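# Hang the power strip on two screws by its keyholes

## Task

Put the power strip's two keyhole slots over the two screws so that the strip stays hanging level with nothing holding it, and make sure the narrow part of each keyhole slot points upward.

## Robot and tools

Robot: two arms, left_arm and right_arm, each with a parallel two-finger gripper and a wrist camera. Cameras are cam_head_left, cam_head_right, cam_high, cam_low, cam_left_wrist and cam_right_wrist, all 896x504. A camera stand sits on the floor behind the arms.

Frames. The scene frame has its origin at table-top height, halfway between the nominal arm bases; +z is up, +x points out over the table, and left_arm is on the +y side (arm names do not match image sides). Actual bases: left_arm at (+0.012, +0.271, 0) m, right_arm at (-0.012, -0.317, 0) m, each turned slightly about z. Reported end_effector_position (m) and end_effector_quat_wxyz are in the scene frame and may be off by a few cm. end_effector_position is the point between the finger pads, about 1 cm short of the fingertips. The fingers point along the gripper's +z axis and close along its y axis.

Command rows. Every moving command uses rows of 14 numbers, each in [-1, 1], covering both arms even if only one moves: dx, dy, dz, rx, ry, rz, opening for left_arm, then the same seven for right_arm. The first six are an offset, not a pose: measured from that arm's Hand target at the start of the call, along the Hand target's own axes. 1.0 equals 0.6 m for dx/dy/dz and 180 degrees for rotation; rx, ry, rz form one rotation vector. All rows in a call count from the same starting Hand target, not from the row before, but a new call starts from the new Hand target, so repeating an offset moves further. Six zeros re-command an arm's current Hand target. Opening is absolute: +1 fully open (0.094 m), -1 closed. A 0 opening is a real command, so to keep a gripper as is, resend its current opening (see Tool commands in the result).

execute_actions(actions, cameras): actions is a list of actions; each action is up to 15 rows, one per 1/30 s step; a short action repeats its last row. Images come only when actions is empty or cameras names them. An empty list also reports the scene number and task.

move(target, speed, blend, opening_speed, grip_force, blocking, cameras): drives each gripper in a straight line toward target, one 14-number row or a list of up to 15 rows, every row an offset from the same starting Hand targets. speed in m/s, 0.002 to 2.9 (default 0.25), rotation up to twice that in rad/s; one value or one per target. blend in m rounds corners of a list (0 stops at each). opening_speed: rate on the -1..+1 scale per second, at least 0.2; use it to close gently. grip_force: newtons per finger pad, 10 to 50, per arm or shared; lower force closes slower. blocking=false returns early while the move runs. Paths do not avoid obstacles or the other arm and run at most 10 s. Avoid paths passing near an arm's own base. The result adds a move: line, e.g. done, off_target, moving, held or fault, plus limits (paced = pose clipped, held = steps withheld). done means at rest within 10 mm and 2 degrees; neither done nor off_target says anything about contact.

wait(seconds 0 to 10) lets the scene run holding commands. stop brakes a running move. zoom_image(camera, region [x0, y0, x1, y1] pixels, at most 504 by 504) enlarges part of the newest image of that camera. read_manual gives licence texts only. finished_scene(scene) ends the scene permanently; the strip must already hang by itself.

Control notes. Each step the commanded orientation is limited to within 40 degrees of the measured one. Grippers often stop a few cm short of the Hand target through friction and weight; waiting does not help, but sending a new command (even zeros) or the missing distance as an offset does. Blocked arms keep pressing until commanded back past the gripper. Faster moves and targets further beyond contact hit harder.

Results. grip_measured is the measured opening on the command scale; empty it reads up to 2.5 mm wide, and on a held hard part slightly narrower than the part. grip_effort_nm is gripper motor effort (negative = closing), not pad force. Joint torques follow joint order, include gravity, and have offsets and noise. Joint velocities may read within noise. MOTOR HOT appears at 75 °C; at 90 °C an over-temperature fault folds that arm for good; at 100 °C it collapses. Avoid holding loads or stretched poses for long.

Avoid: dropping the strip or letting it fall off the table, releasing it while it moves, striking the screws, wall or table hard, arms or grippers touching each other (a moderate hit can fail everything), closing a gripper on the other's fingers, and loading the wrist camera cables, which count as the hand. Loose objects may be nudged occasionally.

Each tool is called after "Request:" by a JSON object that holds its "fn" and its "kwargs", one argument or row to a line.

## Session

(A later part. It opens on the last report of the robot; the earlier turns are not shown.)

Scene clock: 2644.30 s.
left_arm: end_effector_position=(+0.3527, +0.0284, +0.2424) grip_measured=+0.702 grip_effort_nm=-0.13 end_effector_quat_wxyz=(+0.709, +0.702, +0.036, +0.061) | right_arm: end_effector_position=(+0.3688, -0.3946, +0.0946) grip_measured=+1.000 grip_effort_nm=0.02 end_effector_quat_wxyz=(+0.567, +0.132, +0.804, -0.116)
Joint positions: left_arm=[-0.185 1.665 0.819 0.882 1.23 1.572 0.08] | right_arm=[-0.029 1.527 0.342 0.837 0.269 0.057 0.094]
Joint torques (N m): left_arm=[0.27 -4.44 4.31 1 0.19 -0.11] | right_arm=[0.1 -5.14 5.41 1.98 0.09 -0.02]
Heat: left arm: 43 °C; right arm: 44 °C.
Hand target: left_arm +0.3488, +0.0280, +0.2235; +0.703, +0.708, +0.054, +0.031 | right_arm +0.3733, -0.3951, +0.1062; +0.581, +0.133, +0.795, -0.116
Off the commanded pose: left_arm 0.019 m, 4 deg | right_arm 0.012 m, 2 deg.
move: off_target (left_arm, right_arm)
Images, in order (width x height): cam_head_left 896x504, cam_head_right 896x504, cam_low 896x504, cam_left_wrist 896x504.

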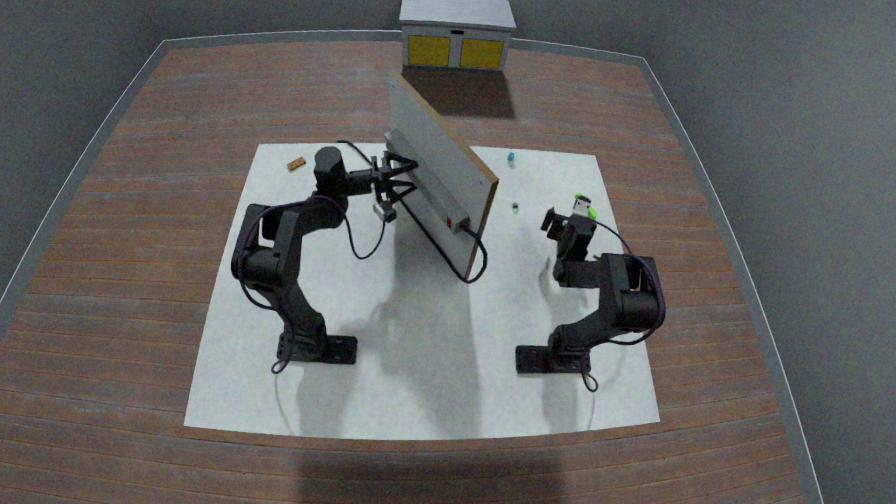

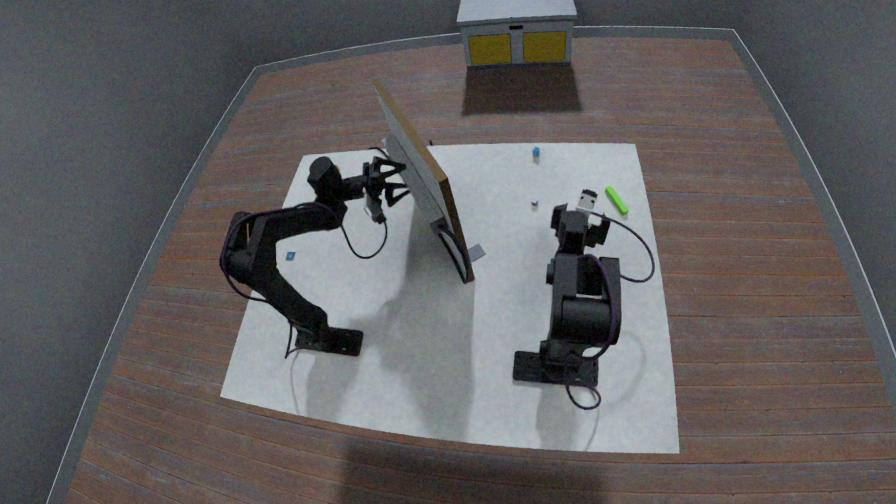

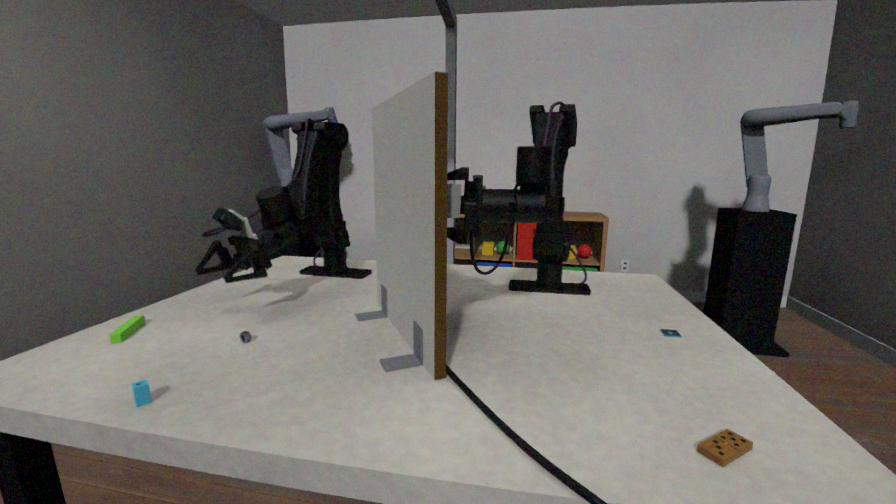

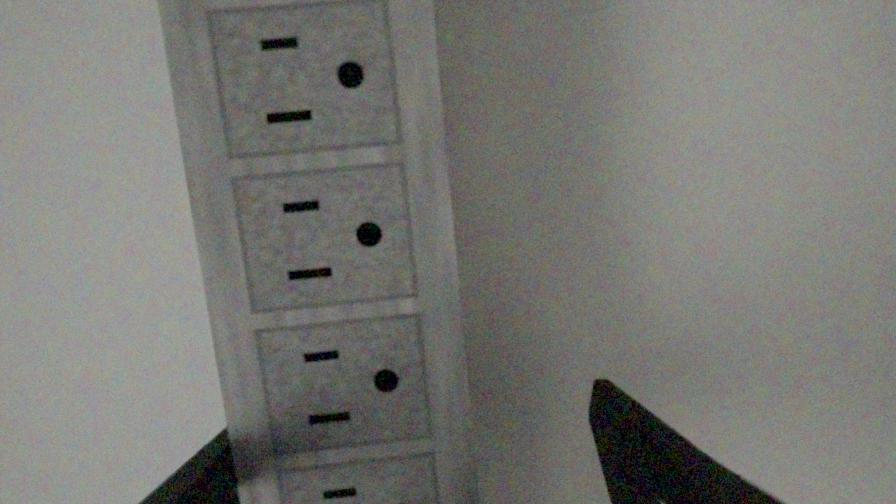

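Request:
{"fn": "move", "kwargs": {
  "target": [
    [-0.0024,0.075,-0.0006,0,0,0.0,0.8,0,0,0,0,0,0,1],
    [-0.0783,0.0712,-0.1673,0,0,0.0,0.8,0,0,0,0,0,0,1]
  ],
  "speed": 0.06,
  "cameras": ["cam_head_left","cam_head_right","cam_low","cam_left_wrist"]
}}

Request:
{"fn": "zoom_image", "kwargs": {
  "camera": "cam_low",
  "region": [435, 155, 500, 220]
}}

Request:
{"fn": "zoom_image", "kwargs": {
  "camera": "cam_head_left",
  "region": [370, 120, 490, 240]
}}

Scene clock: 2711.63 s.
left_arm: end_effector_position=(+0.3009, +0.1222, +0.2683) grip_measured=+0.799 grip_effort_nm=0.04 end_effector_quat_wxyz=(+0.706, +0.705, +0.048, +0.051) | right_arm: end_effector_position=(+0.3688, -0.3946, +0.0946) grip_measured=+1.000 grip_effort_nm=0.02 end_effector_quat_wxyz=(+0.567, +0.132, +0.804, -0.116)
Joint positions: left_arm=[0.126 1.378 0.675 0.748 1.539 1.532 0.085] | right_arm=[-0.029 1.527 0.342 0.837 0.269 0.057 0.094]
Joint torques (N m): left_arm=[0.49 -5.93 5.45 0.64 0.2 -0.32] | right_arm=[-0.09 -5.2 5.5 1.97 0.08 0.01]
Heat: left arm: 42 °C; right arm: 44 °C.
Hand target: left_arm +0.2917, +0.1219, +0.2686; +0.703, +0.708, +0.054, +0.031 | right_arm +0.3733, -0.3951, +0.1062; +0.581, +0.133, +0.795, -0.116
Off the commanded pose: left_arm 0.009 m, 3 deg | right_arm 0.012 m, 2 deg.
move: off_target (left_arm, right_arm)
Images, in order (width x height): cam_head_left 896x504, cam_head_right 896x504, cam_low 896x504, cam_left_wrist 896x504.

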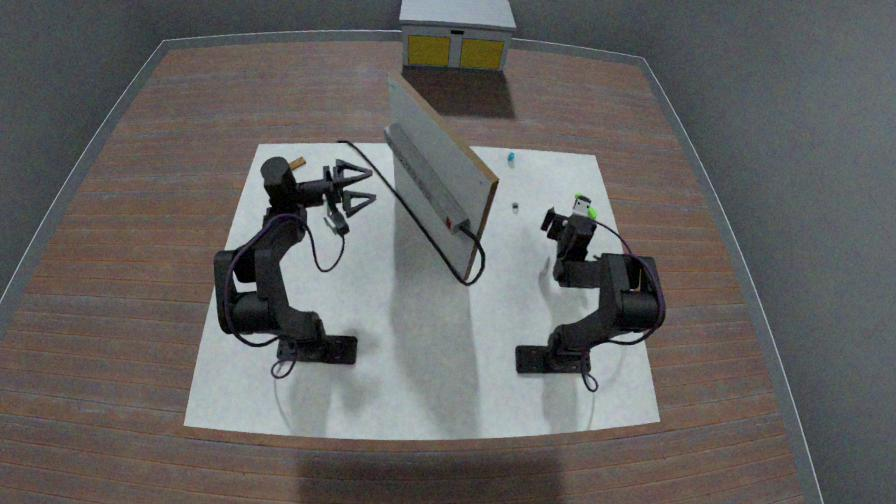

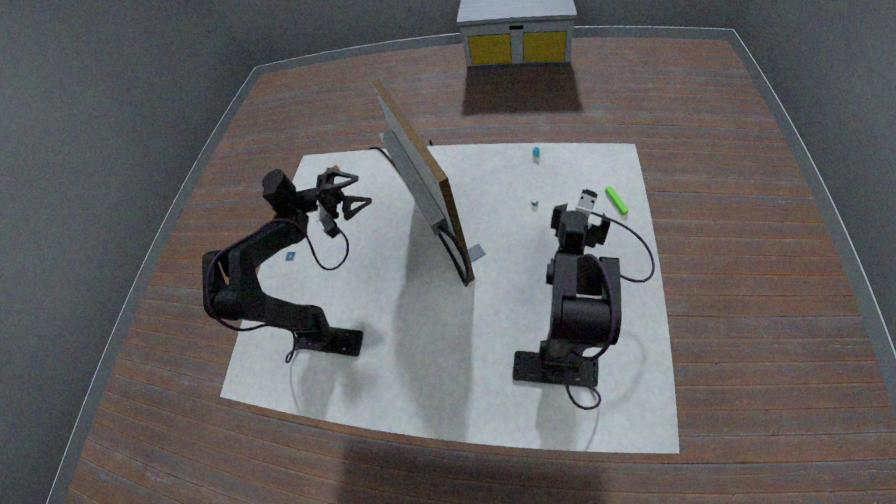

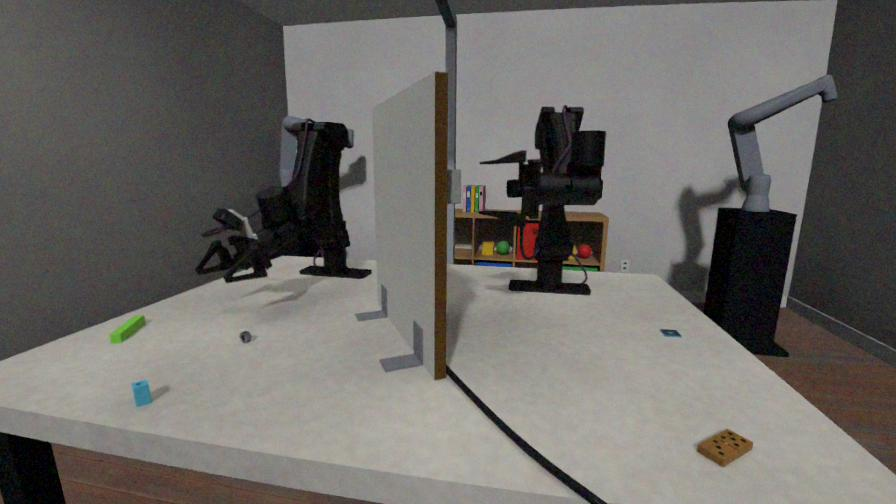

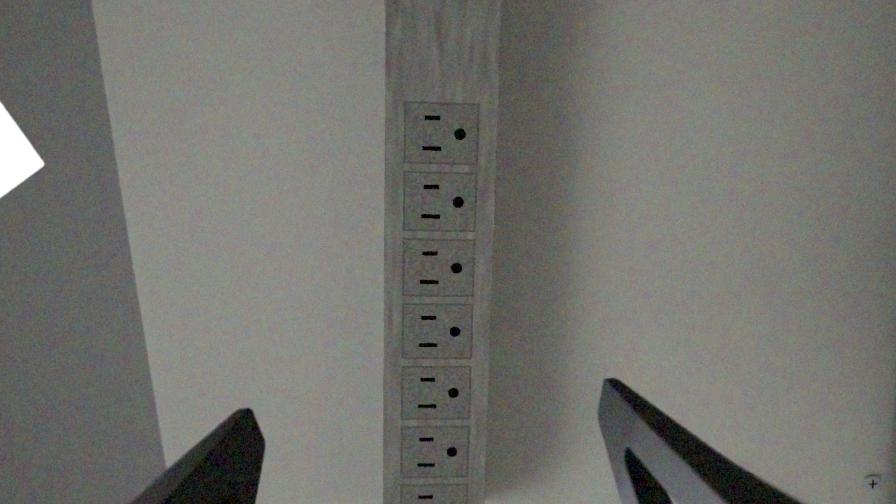

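Scaled by 7.754.

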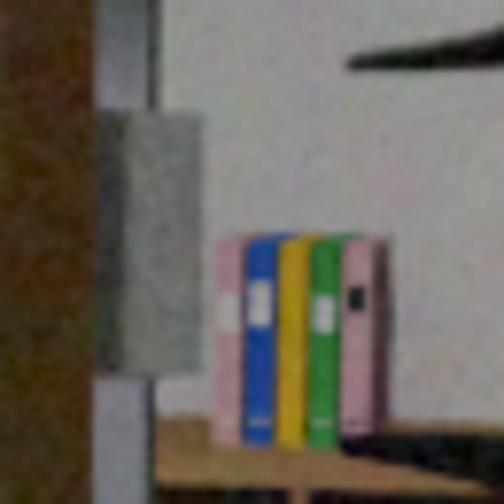

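Scaled by 4.200.

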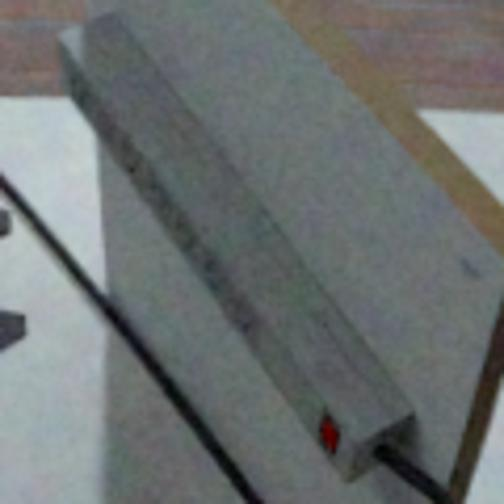

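Request:
{"fn": "move", "kwargs": {
  "target": [0.0307,-0.2623,0.1002,0.268,0.1317,-0.0507,0.0,0,0,0,0,0,0,1],
  "speed": 0.12,
  "cameras": ["cam_head_left","cam_head_right","cam_low","cam_left_wrist"]
}}

Scene clock: 2738.90 s.
left_arm: end_effector_position=(+0.3117, +0.0649, +0.1069) grip_measured=+0.002 grip_effort_nm=-0.10 end_effector_quat_wxyz=(+0.338, +0.903, +0.245, +0.102) | right_arm: end_effector_position=(+0.3688, -0.3946, +0.0946) grip_measured=+1.000 grip_effort_nm=0.02 end_effector_quat_wxyz=(+0.567, +0.132, +0.804, -0.116)
Joint positions: left_arm=[-0.405 1.412 0.848 -0.375 0.376 2.064 0.047] | right_arm=[-0.029 1.527 0.342 0.837 0.269 0.057 0.094]
Joint torques (N m): left_arm=[-0.58 -3.96 9.72 0.56 0.19 -0.13] | right_arm=[-0.08 -5.07 5.49 1.97 0.12 -0.03]
Heat: left arm: 42 °C; right arm: 44 °C.
Hand target: left_arm +0.3119, +0.0651, +0.1102; +0.330, +0.904, +0.254, +0.093 | right_arm +0.3733, -0.3951, +0.1062; +0.581, +0.133, +0.795, -0.116
Off the commanded pose: left_arm 0.003 m, 2 deg | right_arm 0.012 m, 2 deg.
move: off_target (right_arm)
Images, in order (width x height): cam_head_left 896x504, cam_head_right 896x504, cam_low 896x504, cam_left_wrist 896x504.

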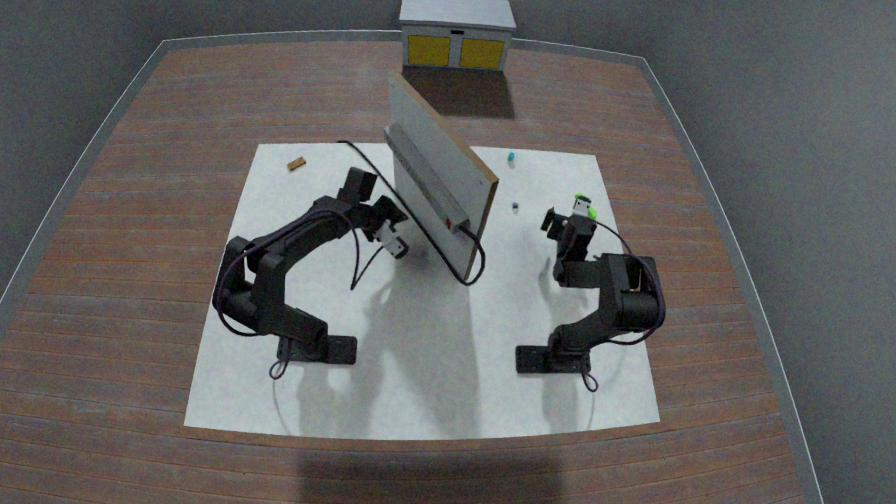

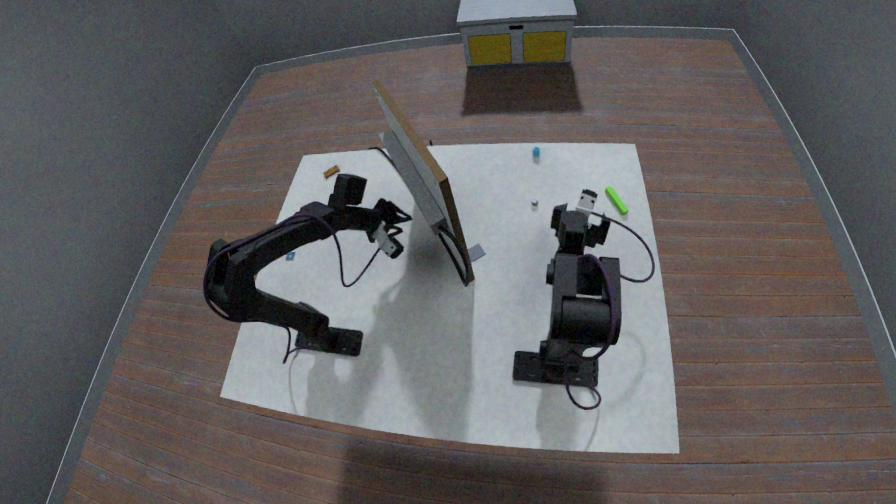

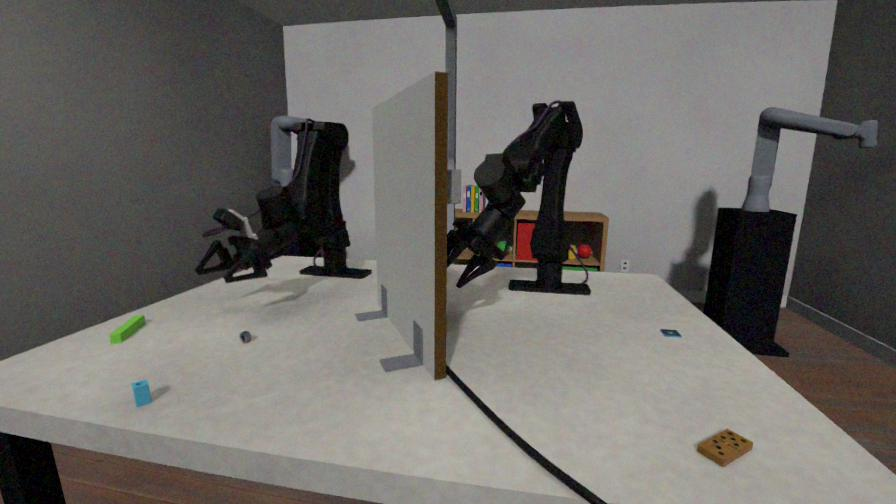

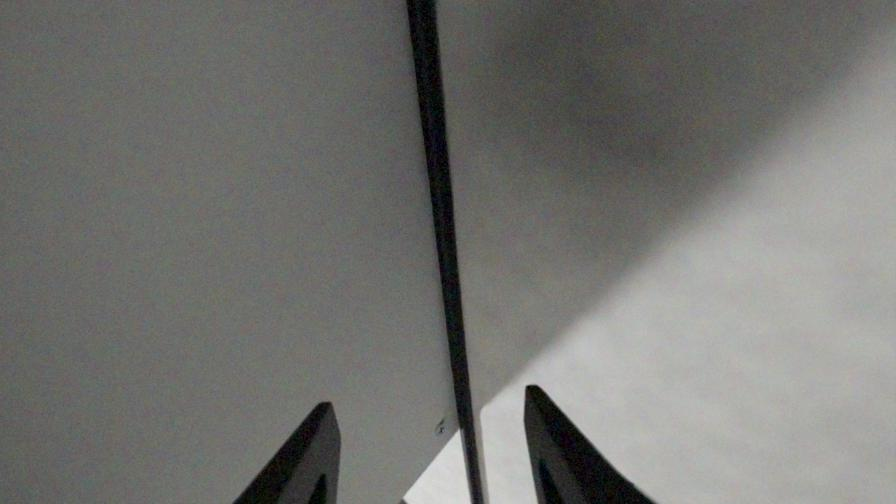

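Request:
{"fn": "move", "kwargs": {
  "target": [
    [0.3278,-0.0055,-0.0915,0.1117,-0.018,0.0306,0.0,0,0,0,0,0,0,1],
    [0.4133,0.1107,0.0492,0.1117,-0.018,0.0306,0.0,0,0,0,0,0,0,1]
  ],
  "speed": 0.12,
  "blend": [0.03,0],
  "cameras": ["cam_head_left","cam_high","cam_low","cam_left_wrist"]
}}

Scene clock: 2787.73 s.
left_arm: end_effector_position=(+0.5587, +0.1484, +0.1339) grip_measured=+0.002 grip_effort_nm=-0.10 end_effector_quat_wxyz=(+0.183, +0.891, +0.402, +0.101) | right_arm: end_effector_position=(+0.3688, -0.3946, +0.0946) grip_measured=+1.000 grip_effort_nm=0.02 end_effector_quat_wxyz=(+0.567, +0.132, +0.804, -0.116)
Joint positions: left_arm=[-0.144 2.497 2.606 -1.301 0.19 2.096 0.047] | right_arm=[-0.029 1.527 0.342 0.837 0.269 0.057 0.094]
Joint torques (N m): left_arm=[-1.28 -9.65 9.47 0.61 0.18 0.07] | right_arm=[0.03 -5.07 5.41 1.95 0.1 0.03]
Heat: left arm: 44 °C; right arm: 44 °C.
Hand target: left_arm +0.5599, +0.1348, +0.1302; +0.169, +0.961, +0.214, +0.037 | right_arm +0.3733, -0.3951, +0.1062; +0.581, +0.133, +0.795, -0.116
Off the commanded pose: left_arm 0.014 m, 24 deg | right_arm 0.012 m, 2 deg.
joint sent to its limit (left arm) — joint 6 (wrist roll), upper limit. The joint targets are off in position and orientation.
move: off_target (left_arm, right_arm)
Images, in order (width x height): cam_head_left 896x504, cam_high 896x504, cam_low 896x504, cam_left_wrist 896x504.

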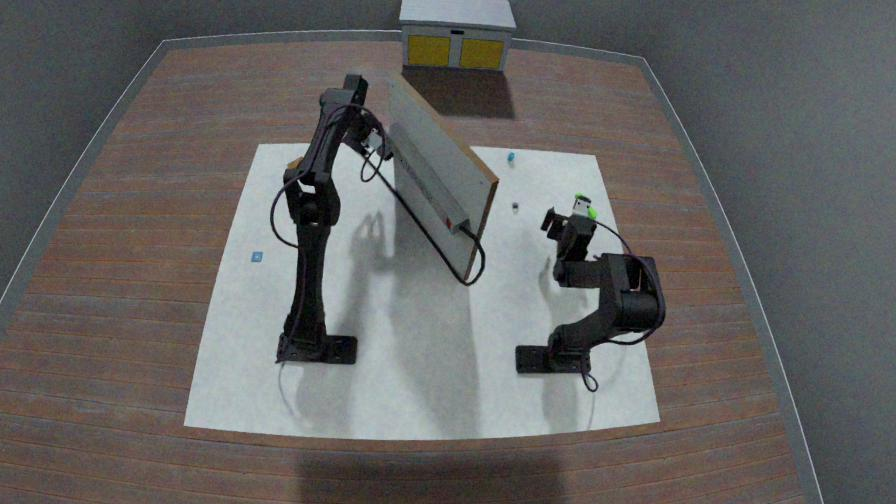

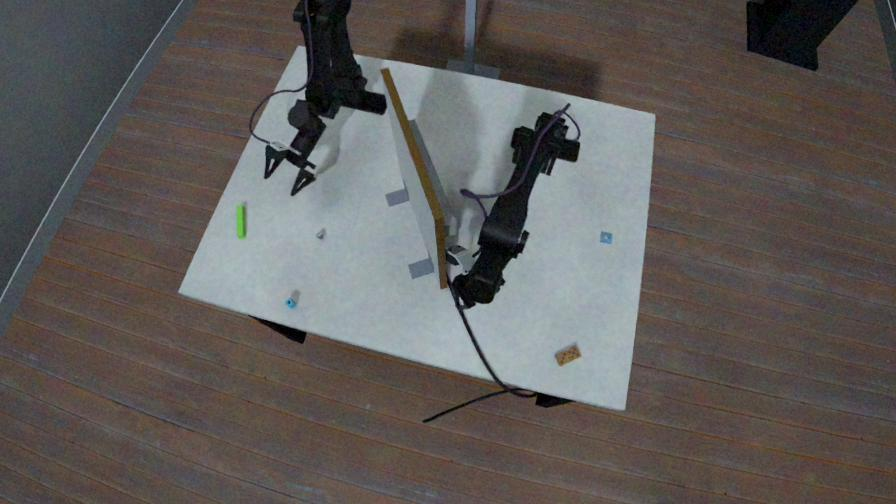

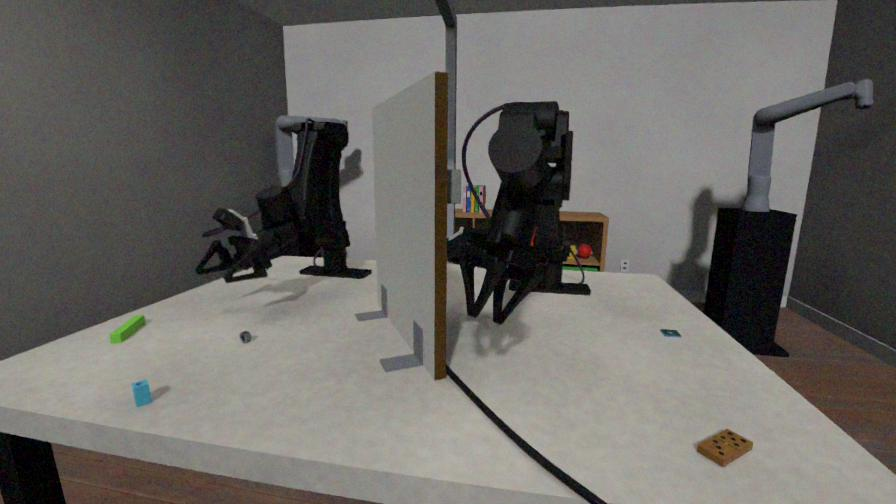

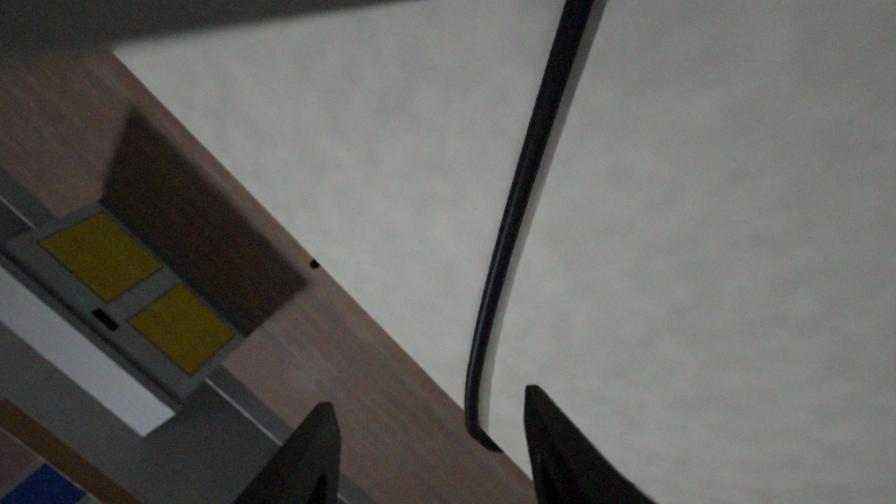

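Request:
{"fn": "move", "kwargs": {
  "target": [0.03,-0.064,0.1613,-0.0206,0.0596,-0.119,-0.2,0,0,0,0,0,0,1],
  "speed": 0.08,
  "cameras": ["cam_head_left","cam_high","cam_low","cam_left_wrist"]
}}

Scene clock: 2812.47 s.
left_arm: end_effector_position=(+0.5612, +0.1515, +0.0295) grip_measured=-0.198 grip_effort_nm=-0.11 end_effector_quat_wxyz=(+0.168, +0.893, +0.409, +0.079) | right_arm: end_effector_position=(+0.3688, -0.3946, +0.0946) grip_measured=+1.000 grip_effort_nm=0.02 end_effector_quat_wxyz=(+0.567, +0.132, +0.804, -0.116)
Joint positions: left_arm=[-0.138 2.497 2.204 -0.955 0.19 2.096 0.038] | right_arm=[-0.029 1.527 0.342 0.837 0.269 0.057 0.094]
Joint torques (N m): left_arm=[-0.12 -11.22 5.79 1.41 0.13 -0.04] | right_arm=[-0.1 -5.04 5.52 1.96 0.11 0.03]
Heat: left arm: 44 °C; right arm: 44 °C.
Hand target: left_arm +0.5748, +0.1452, +0.0261; +0.183, +0.891, +0.402, +0.101 | right_arm +0.3733, -0.3951, +0.1062; +0.581, +0.133, +0.795, -0.116
Off the commanded pose: left_arm 0.015 m, 3 deg | right_arm 0.012 m, 2 deg.
move: off_target (left_arm, right_arm)
Images, in order (width x height): cam_head_left 896x504, cam_high 896x504, cam_low 896x504, cam_left_wrist 896x504.

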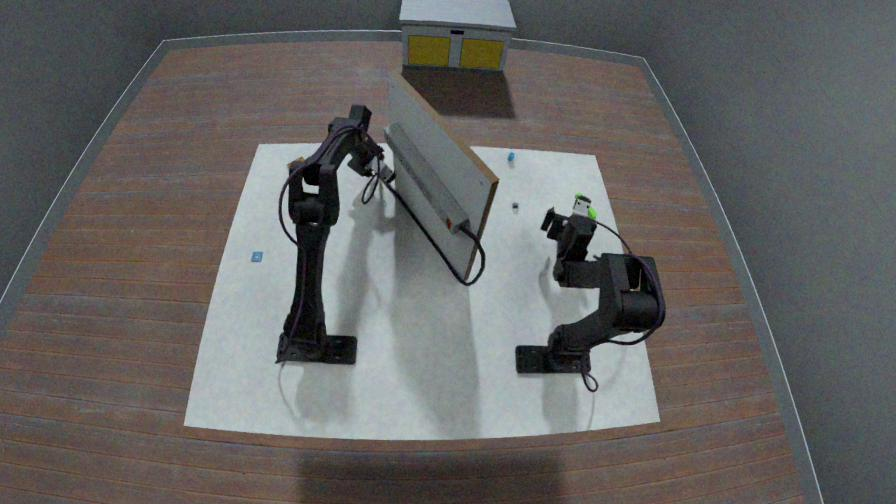

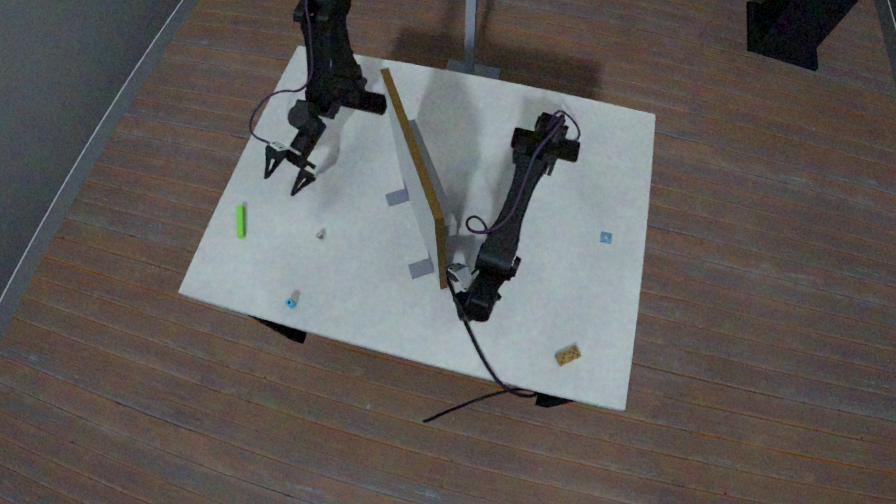

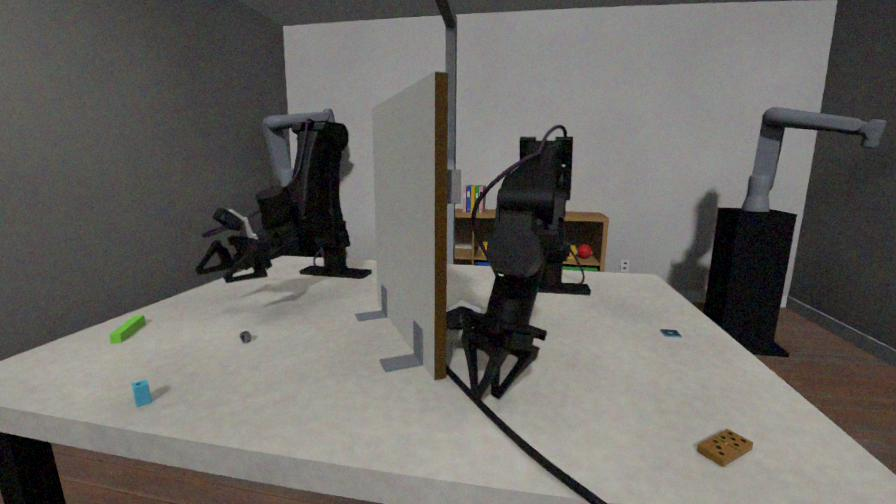

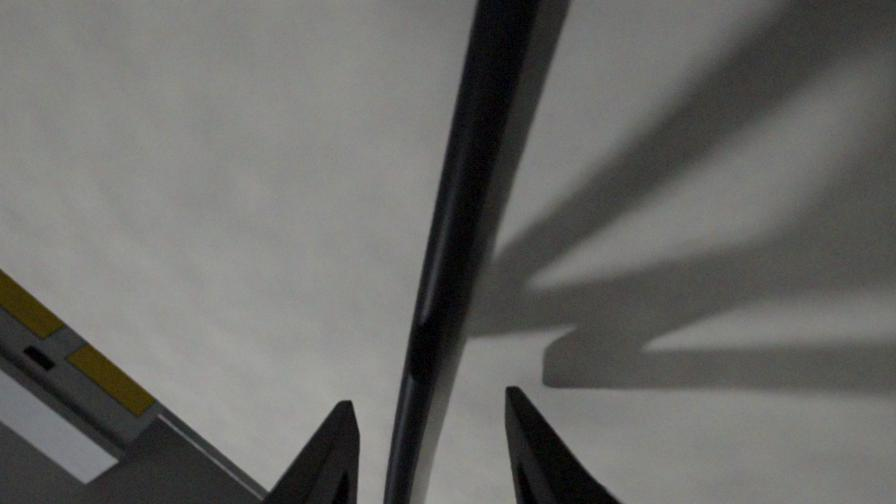

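Request:
{"fn": "move", "kwargs": {
  "target": [0.0,0.005,0.022,0,0,0,-0.2,0,0,0,0,0,0,1],
  "speed": 0.05
}}

Request:
{"fn": "move", "kwargs": {
  "target": [0.0,0.0,0.0,0,0,0,-1,0,0,0,0,0,0,1],
  "opening_speed": 0.5,
  "cameras": ["cam_low","cam_left_wrist"]
}}

Scene clock: 2819.07 s.
left_arm: end_effector_position=(+0.5616, +0.1514, +0.0249) grip_measured=-0.198 grip_effort_nm=-0.11 end_effector_quat_wxyz=(+0.167, +0.894, +0.409, +0.077) | right_arm: end_effector_position=(+0.3688, -0.3946, +0.0946) grip_measured=+1.000 grip_effort_nm=0.02 end_effector_quat_wxyz=(+0.567, +0.132, +0.804, -0.116)
Joint positions: left_arm=[-0.138 2.506 2.204 -0.95 0.19 2.096 0.038] | right_arm=[-0.029 1.527 0.342 0.837 0.269 0.057 0.094]
Joint torques (N m): left_arm=[-0.79 -9.26 7.98 1.51 0.1 -0.12] | right_arm=[-0.12 -5.08 5.39 1.95 0.11 0.03]
Heat: left arm: 43 °C; right arm: 44 °C.
Hand target: left_arm +0.5812, +0.1401, +0.0153; +0.183, +0.891, +0.402, +0.101 | right_arm +0.3733, -0.3951, +0.1062; +0.581, +0.133, +0.795, -0.116
Off the commanded pose: left_arm 0.025 m, 3 deg | right_arm 0.012 m, 2 deg.
move: off_target (left_arm, right_arm)

Scene clock: 2821.17 s.
left_arm: end_effector_position=(+0.5616, +0.1514, +0.0249) grip_measured=-0.985 grip_effort_nm=-0.80 end_effector_quat_wxyz=(+0.167, +0.894, +0.409, +0.077) | right_arm: end_effector_position=(+0.3688, -0.3946, +0.0946) grip_measured=+1.000 grip_effort_nm=0.02 end_effector_quat_wxyz=(+0.567, +0.132, +0.804, -0.116)
Joint positions: left_arm=[-0.138 2.506 2.204 -0.95 0.19 2.096 0.001] | right_arm=[-0.029 1.527 0.342 0.837 0.269 0.057 0.094]
Joint torques (N m): left_arm=[-0.81 -9.22 7.97 1.52 0.1 -0.1] | right_arm=[-0.06 -5.11 5.44 1.98 0.07 0]
Heat: left arm: 44 °C; right arm: 44 °C.
Hand target: left_arm +0.5812, +0.1401, +0.0153; +0.183, +0.891, +0.402, +0.101 | right_arm +0.3733, -0.3951, +0.1062; +0.581, +0.133, +0.795, -0.116
Off the commanded pose: left_arm 0.025 m, 3 deg | right_arm 0.012 m, 2 deg.
move: off_target (left_arm, right_arm)
Images, in order (width x height): cam_low 896x504, cam_left_wrist 896x504.

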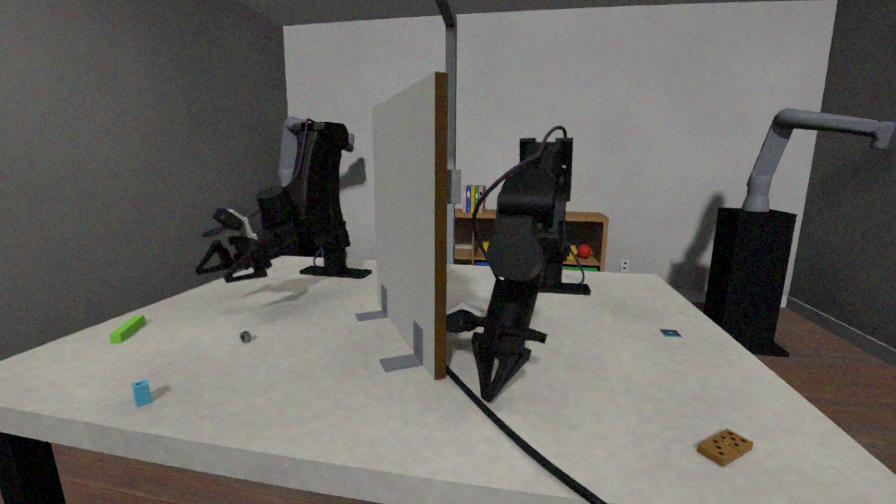

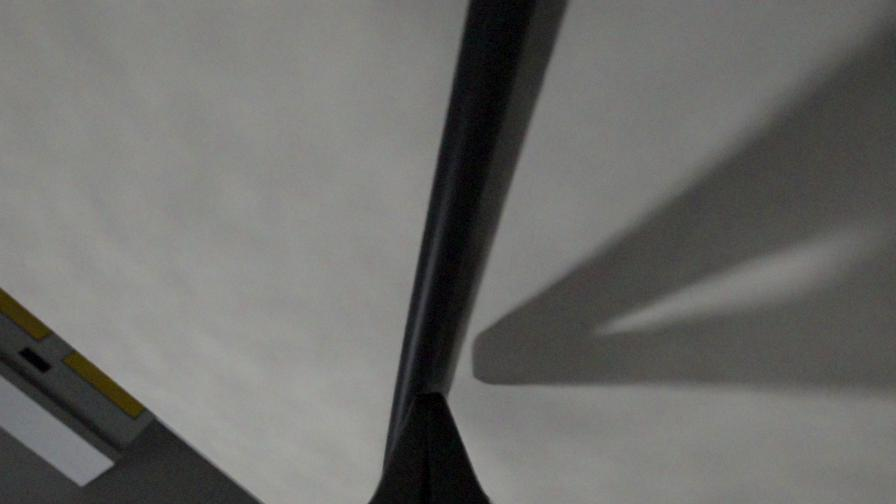

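Request:
{"fn": "move", "kwargs": {
  "target": [0.0,0.003,0.0,0,0,0,-0.3,0,0,0,0,0,0,1],
  "opening_speed": 1
}}

Request:
{"fn": "move", "kwargs": {
  "target": [-0.01,0.008,0.025,0,0,0,-0.3,0,0,0,0,0,0,1],
  "speed": 0.04,
  "cameras": ["cam_low","cam_left_wrist"]
}}

Scene clock: 2827.40 s.
left_arm: end_effector_position=(+0.5620, +0.1521, +0.0213) grip_measured=-0.302 grip_effort_nm=0.10 end_effector_quat_wxyz=(+0.164, +0.894, +0.410, +0.077) | right_arm: end_effector_position=(+0.3688, -0.3946, +0.0946) grip_measured=+1.000 grip_effort_nm=0.02 end_effector_quat_wxyz=(+0.567, +0.132, +0.804, -0.116)
Joint positions: left_arm=[-0.138 2.514 2.206 -0.947 0.186 2.096 0.033] | right_arm=[-0.029 1.527 0.342 0.837 0.269 0.057 0.094]
Joint torques (N m): left_arm=[-0.9 -9.29 9.33 1.36 0.14 -0.13] | right_arm=[-0.06 -4.97 5.35 1.96 0.09 -0.01]
Heat: left arm: 44 °C; right arm: 44 °C.
Hand target: left_arm +0.5824, +0.1389, +0.0160; +0.183, +0.891, +0.402, +0.101 | right_arm +0.3733, -0.3951, +0.1062; +0.581, +0.133, +0.795, -0.116
Off the commanded pose: left_arm 0.025 m, 4 deg | right_arm 0.012 m, 2 deg.
move: off_target (left_arm, right_arm)

Scene clock: 2828.40 s.
left_arm: end_effector_position=(+0.5630, +0.1522, +0.0208) grip_measured=-0.302 grip_effort_nm=0.09 end_effector_quat_wxyz=(+0.164, +0.894, +0.410, +0.078) | right_arm: end_effector_position=(+0.3688, -0.3946, +0.0946) grip_measured=+1.000 grip_effort_nm=0.02 end_effector_quat_wxyz=(+0.567, +0.132, +0.804, -0.116)
Joint positions: left_arm=[-0.138 2.518 2.212 -0.948 0.184 2.096 0.033] | right_arm=[-0.029 1.527 0.342 0.837 0.269 0.057 0.094]
Joint torques (N m): left_arm=[-2.29 -7.61 9.58 1.63 0.08 -0.34] | right_arm=[-0.01 -5.14 5.46 2 0.11 -0.02]
Heat: left arm: 44 °C; right arm: 44 °C.
Hand target: left_arm +0.5867, +0.1278, +0.0041; +0.183, +0.891, +0.402, +0.101 | right_arm +0.3733, -0.3951, +0.1062; +0.581, +0.133, +0.795, -0.116
Off the commanded pose: left_arm 0.038 m, 4 deg | right_arm 0.012 m, 2 deg.
move: off_target (left_arm, right_arm)
Images, in order (width x height): cam_low 896x504, cam_left_wrist 896x504.

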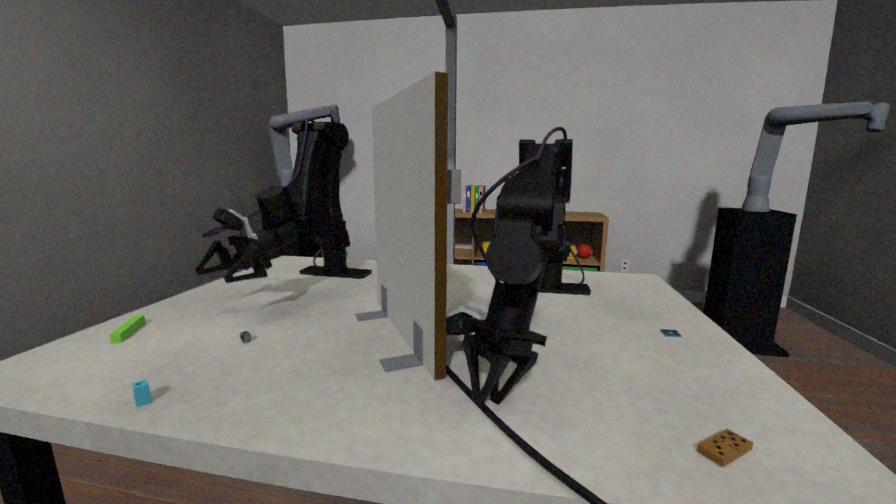

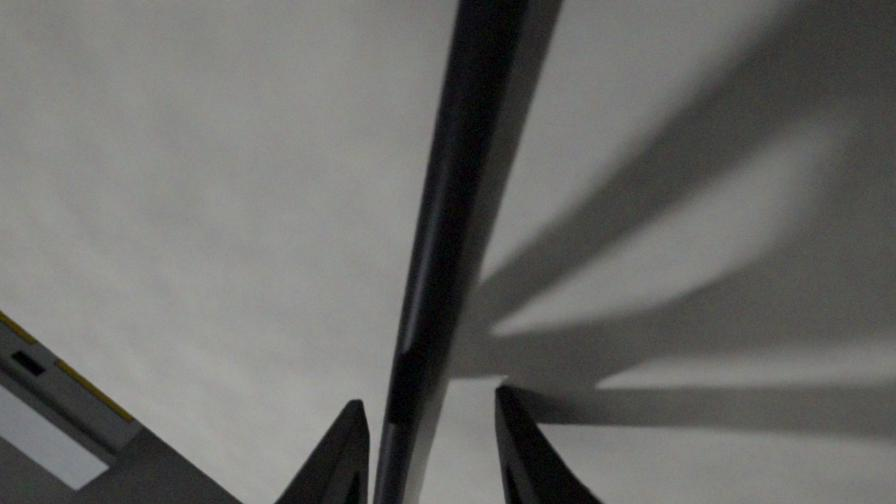

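Request:
{"fn": "move", "kwargs": {
  "target": [0.0,0,-0.01,0,0,0,-1,0,0,0,0,0,0,1],
  "opening_speed": 0.6,
  "cameras": ["cam_low","cam_left_wrist"]
}}

Scene clock: 2833.70 s.
left_arm: end_effector_position=(+0.5644, +0.1540, +0.0230) grip_measured=-0.985 grip_effort_nm=-0.81 end_effector_quat_wxyz=(+0.160, +0.894, +0.411, +0.083) | right_arm: end_effector_position=(+0.3688, -0.3946, +0.0946) grip_measured=+1.000 grip_effort_nm=0.02 end_effector_quat_wxyz=(+0.567, +0.132, +0.804, -0.116)
Joint positions: left_arm=[-0.138 2.518 2.221 -0.954 0.173 2.096 0.001] | right_arm=[-0.029 1.527 0.342 0.837 0.269 0.057 0.094]
Joint torques (N m): left_arm=[-2.18 -8.35 8.84 1.57 0.2 -0.29] | right_arm=[-0.13 -5.04 5.48 1.97 0.09 0]
Heat: left arm: 44 °C; right arm: 44 °C.
Hand target: left_arm +0.5846, +0.1293, +0.0096; +0.183, +0.891, +0.402, +0.101 | right_arm +0.3733, -0.3951, +0.1062; +0.581, +0.133, +0.795, -0.116
Off the commanded pose: left_arm 0.035 m, 4 deg | right_arm 0.012 m, 2 deg.
move: off_target (left_arm, right_arm)
Images, in order (width x height): cam_low 896x504, cam_left_wrist 896x504.

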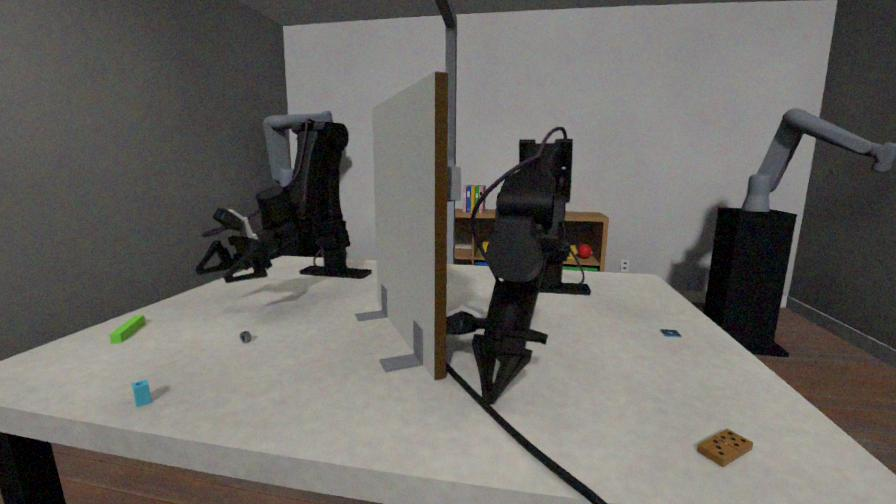

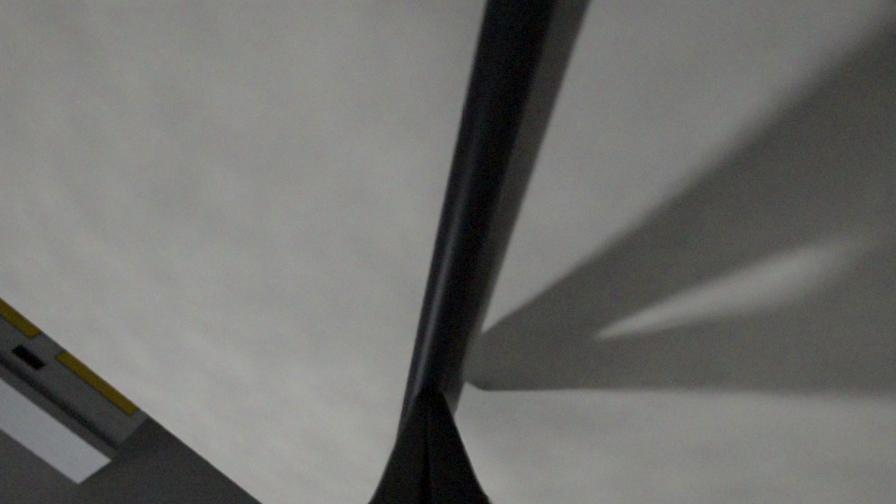

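Request:
{"fn": "move", "kwargs": {
  "target": [
    [0.0147,0,-0.0907,0,0,0,-1,0,0,0,0,0,0,1],
    [-0.0097,0.057,-0.0613,0,0,0,-1,0,0,0,0,0,0,1],
    [-0.0127,0.0208,0.0198,0,0,0,-1,0,0,0,0,0,0,1]
  ],
  "speed": 0.08,
  "cameras": ["cam_low","cam_left_wrist","cam_high","cam_head_left"]
}}

Scene clock: 2853.17 s.
left_arm: end_effector_position=(+0.5685, +0.1613, +0.0165) grip_measured=-0.985 grip_effort_nm=-0.80 end_effector_quat_wxyz=(+0.126, +0.896, +0.418, +0.075) | right_arm: end_effector_position=(+0.3688, -0.3946, +0.0946) grip_measured=+1.000 grip_effort_nm=0.02 end_effector_quat_wxyz=(+0.567, +0.132, +0.804, -0.116)
Joint positions: left_arm=[-0.139 2.619 2.405 -1.088 0.125 2.095 0.001] | right_arm=[-0.029 1.527 0.342 0.837 0.269 0.057 0.094]
Joint torques (N m): left_arm=[-4.08 -10.15 5.42 2.09 0.69 -0.54] | right_arm=[-0.02 -5.11 5.44 1.99 0.09 0.02]
Heat: left arm: 45 °C; right arm: 44 °C.
Hand target: left_arm +0.5921, +0.1131, +0.0036; +0.183, +0.891, +0.402, +0.101 | right_arm +0.3733, -0.3951, +0.1062; +0.581, +0.133, +0.795, -0.116
Off the commanded pose: left_arm 0.055 m, 7 deg | right_arm 0.012 m, 2 deg.
move: off_target (left_arm, right_arm)
Images, in order (width x height): cam_head_left 896x504, cam_high 896x504, cam_low 896x504, cam_left_wrist 896x504.

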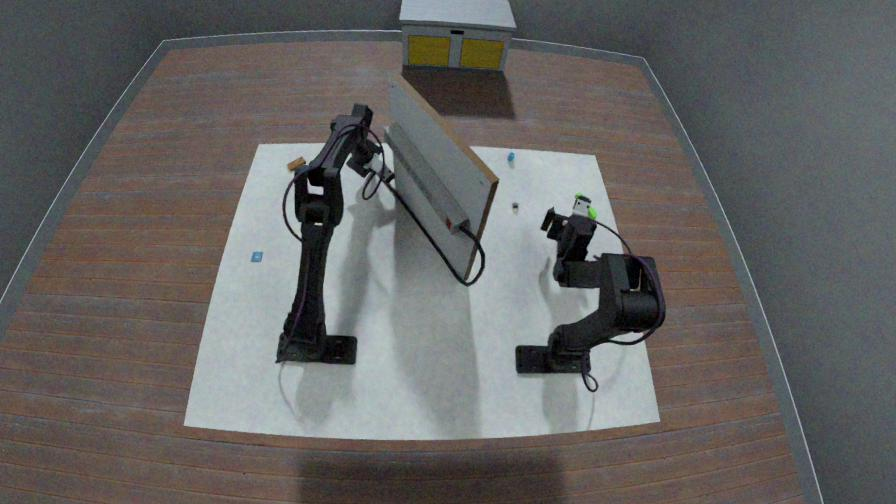

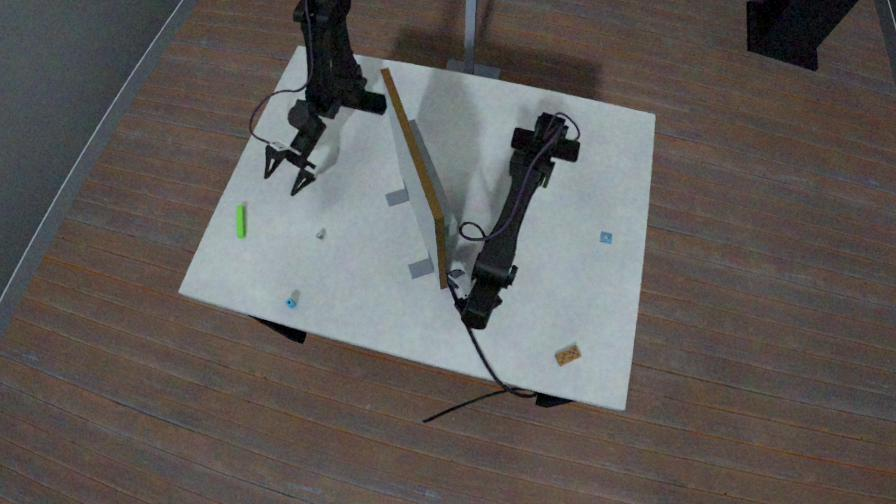

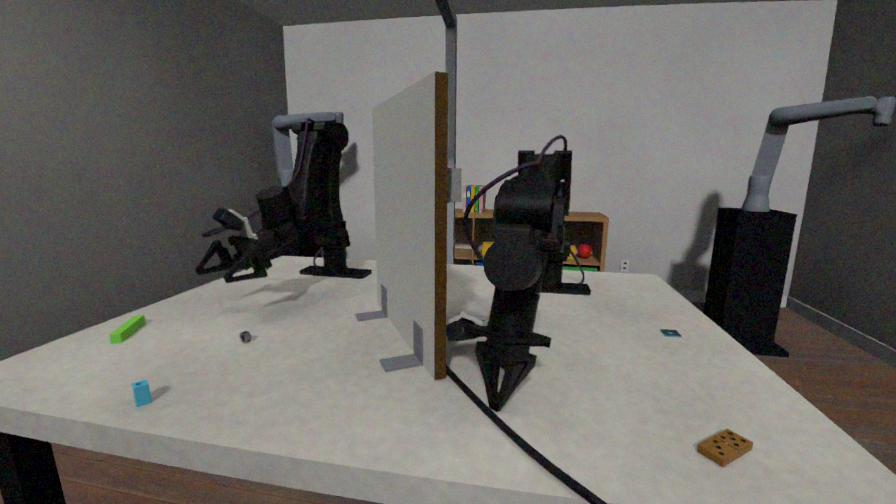

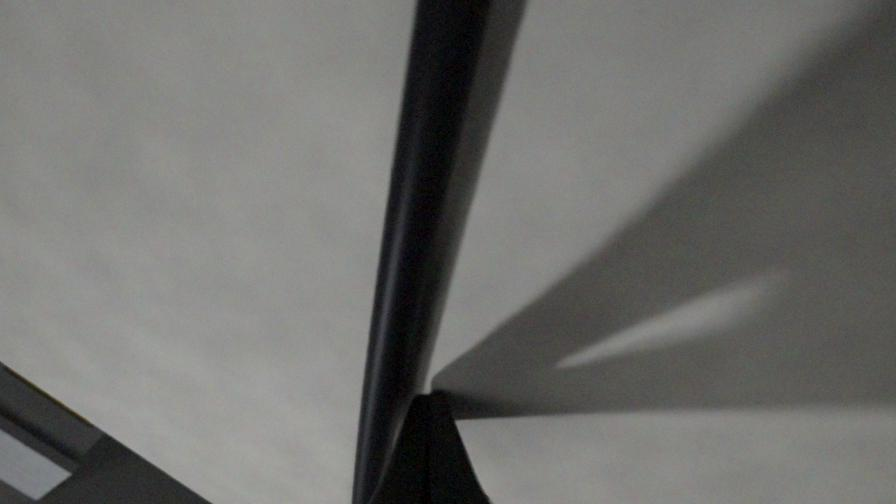

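Request:
{"fn": "move", "kwargs": {
  "target": [
    [0.002,0.035,-0.08,0,0,0,-1,0,0,0,0,0,0,1],
    [-0.025,0.055,-0.06,0,0,0,-1,0,0,0,0,0,0,1]
  ],
  "speed": 0.1
}}

Scene clock: 2860.40 s.
left_arm: end_effector_position=(+0.5708, +0.1654, +0.0359) grip_measured=-0.985 grip_effort_nm=-0.80 end_effector_quat_wxyz=(+0.105, +0.898, +0.418, +0.093) | right_arm: end_effector_position=(+0.3688, -0.3946, +0.0946) grip_measured=+1.000 grip_effort_nm=0.02 end_effector_quat_wxyz=(+0.567, +0.132, +0.804, -0.116)
Joint positions: left_arm=[-0.15 2.635 2.514 -1.176 0.066 2.094 0.001] | right_arm=[-0.029 1.527 0.342 0.837 0.269 0.057 0.094]
Joint torques (N m): left_arm=[-6.38 -10.97 11.62 1.38 1.18 -0.94] | right_arm=[-0.14 -5.08 5.45 1.97 0.09 0.01]
Heat: left arm: 44 °C; right arm: 44 °C.
Hand target: left_arm +0.5928, +0.0904, +0.0494; +0.183, +0.891, +0.402, +0.101 | right_arm +0.3733, -0.3951, +0.1062; +0.581, +0.133, +0.795, -0.116
Off the commanded pose: left_arm 0.079 m, 9 deg | right_arm 0.012 m, 2 deg.
move: off_target (left_arm, right_arm)


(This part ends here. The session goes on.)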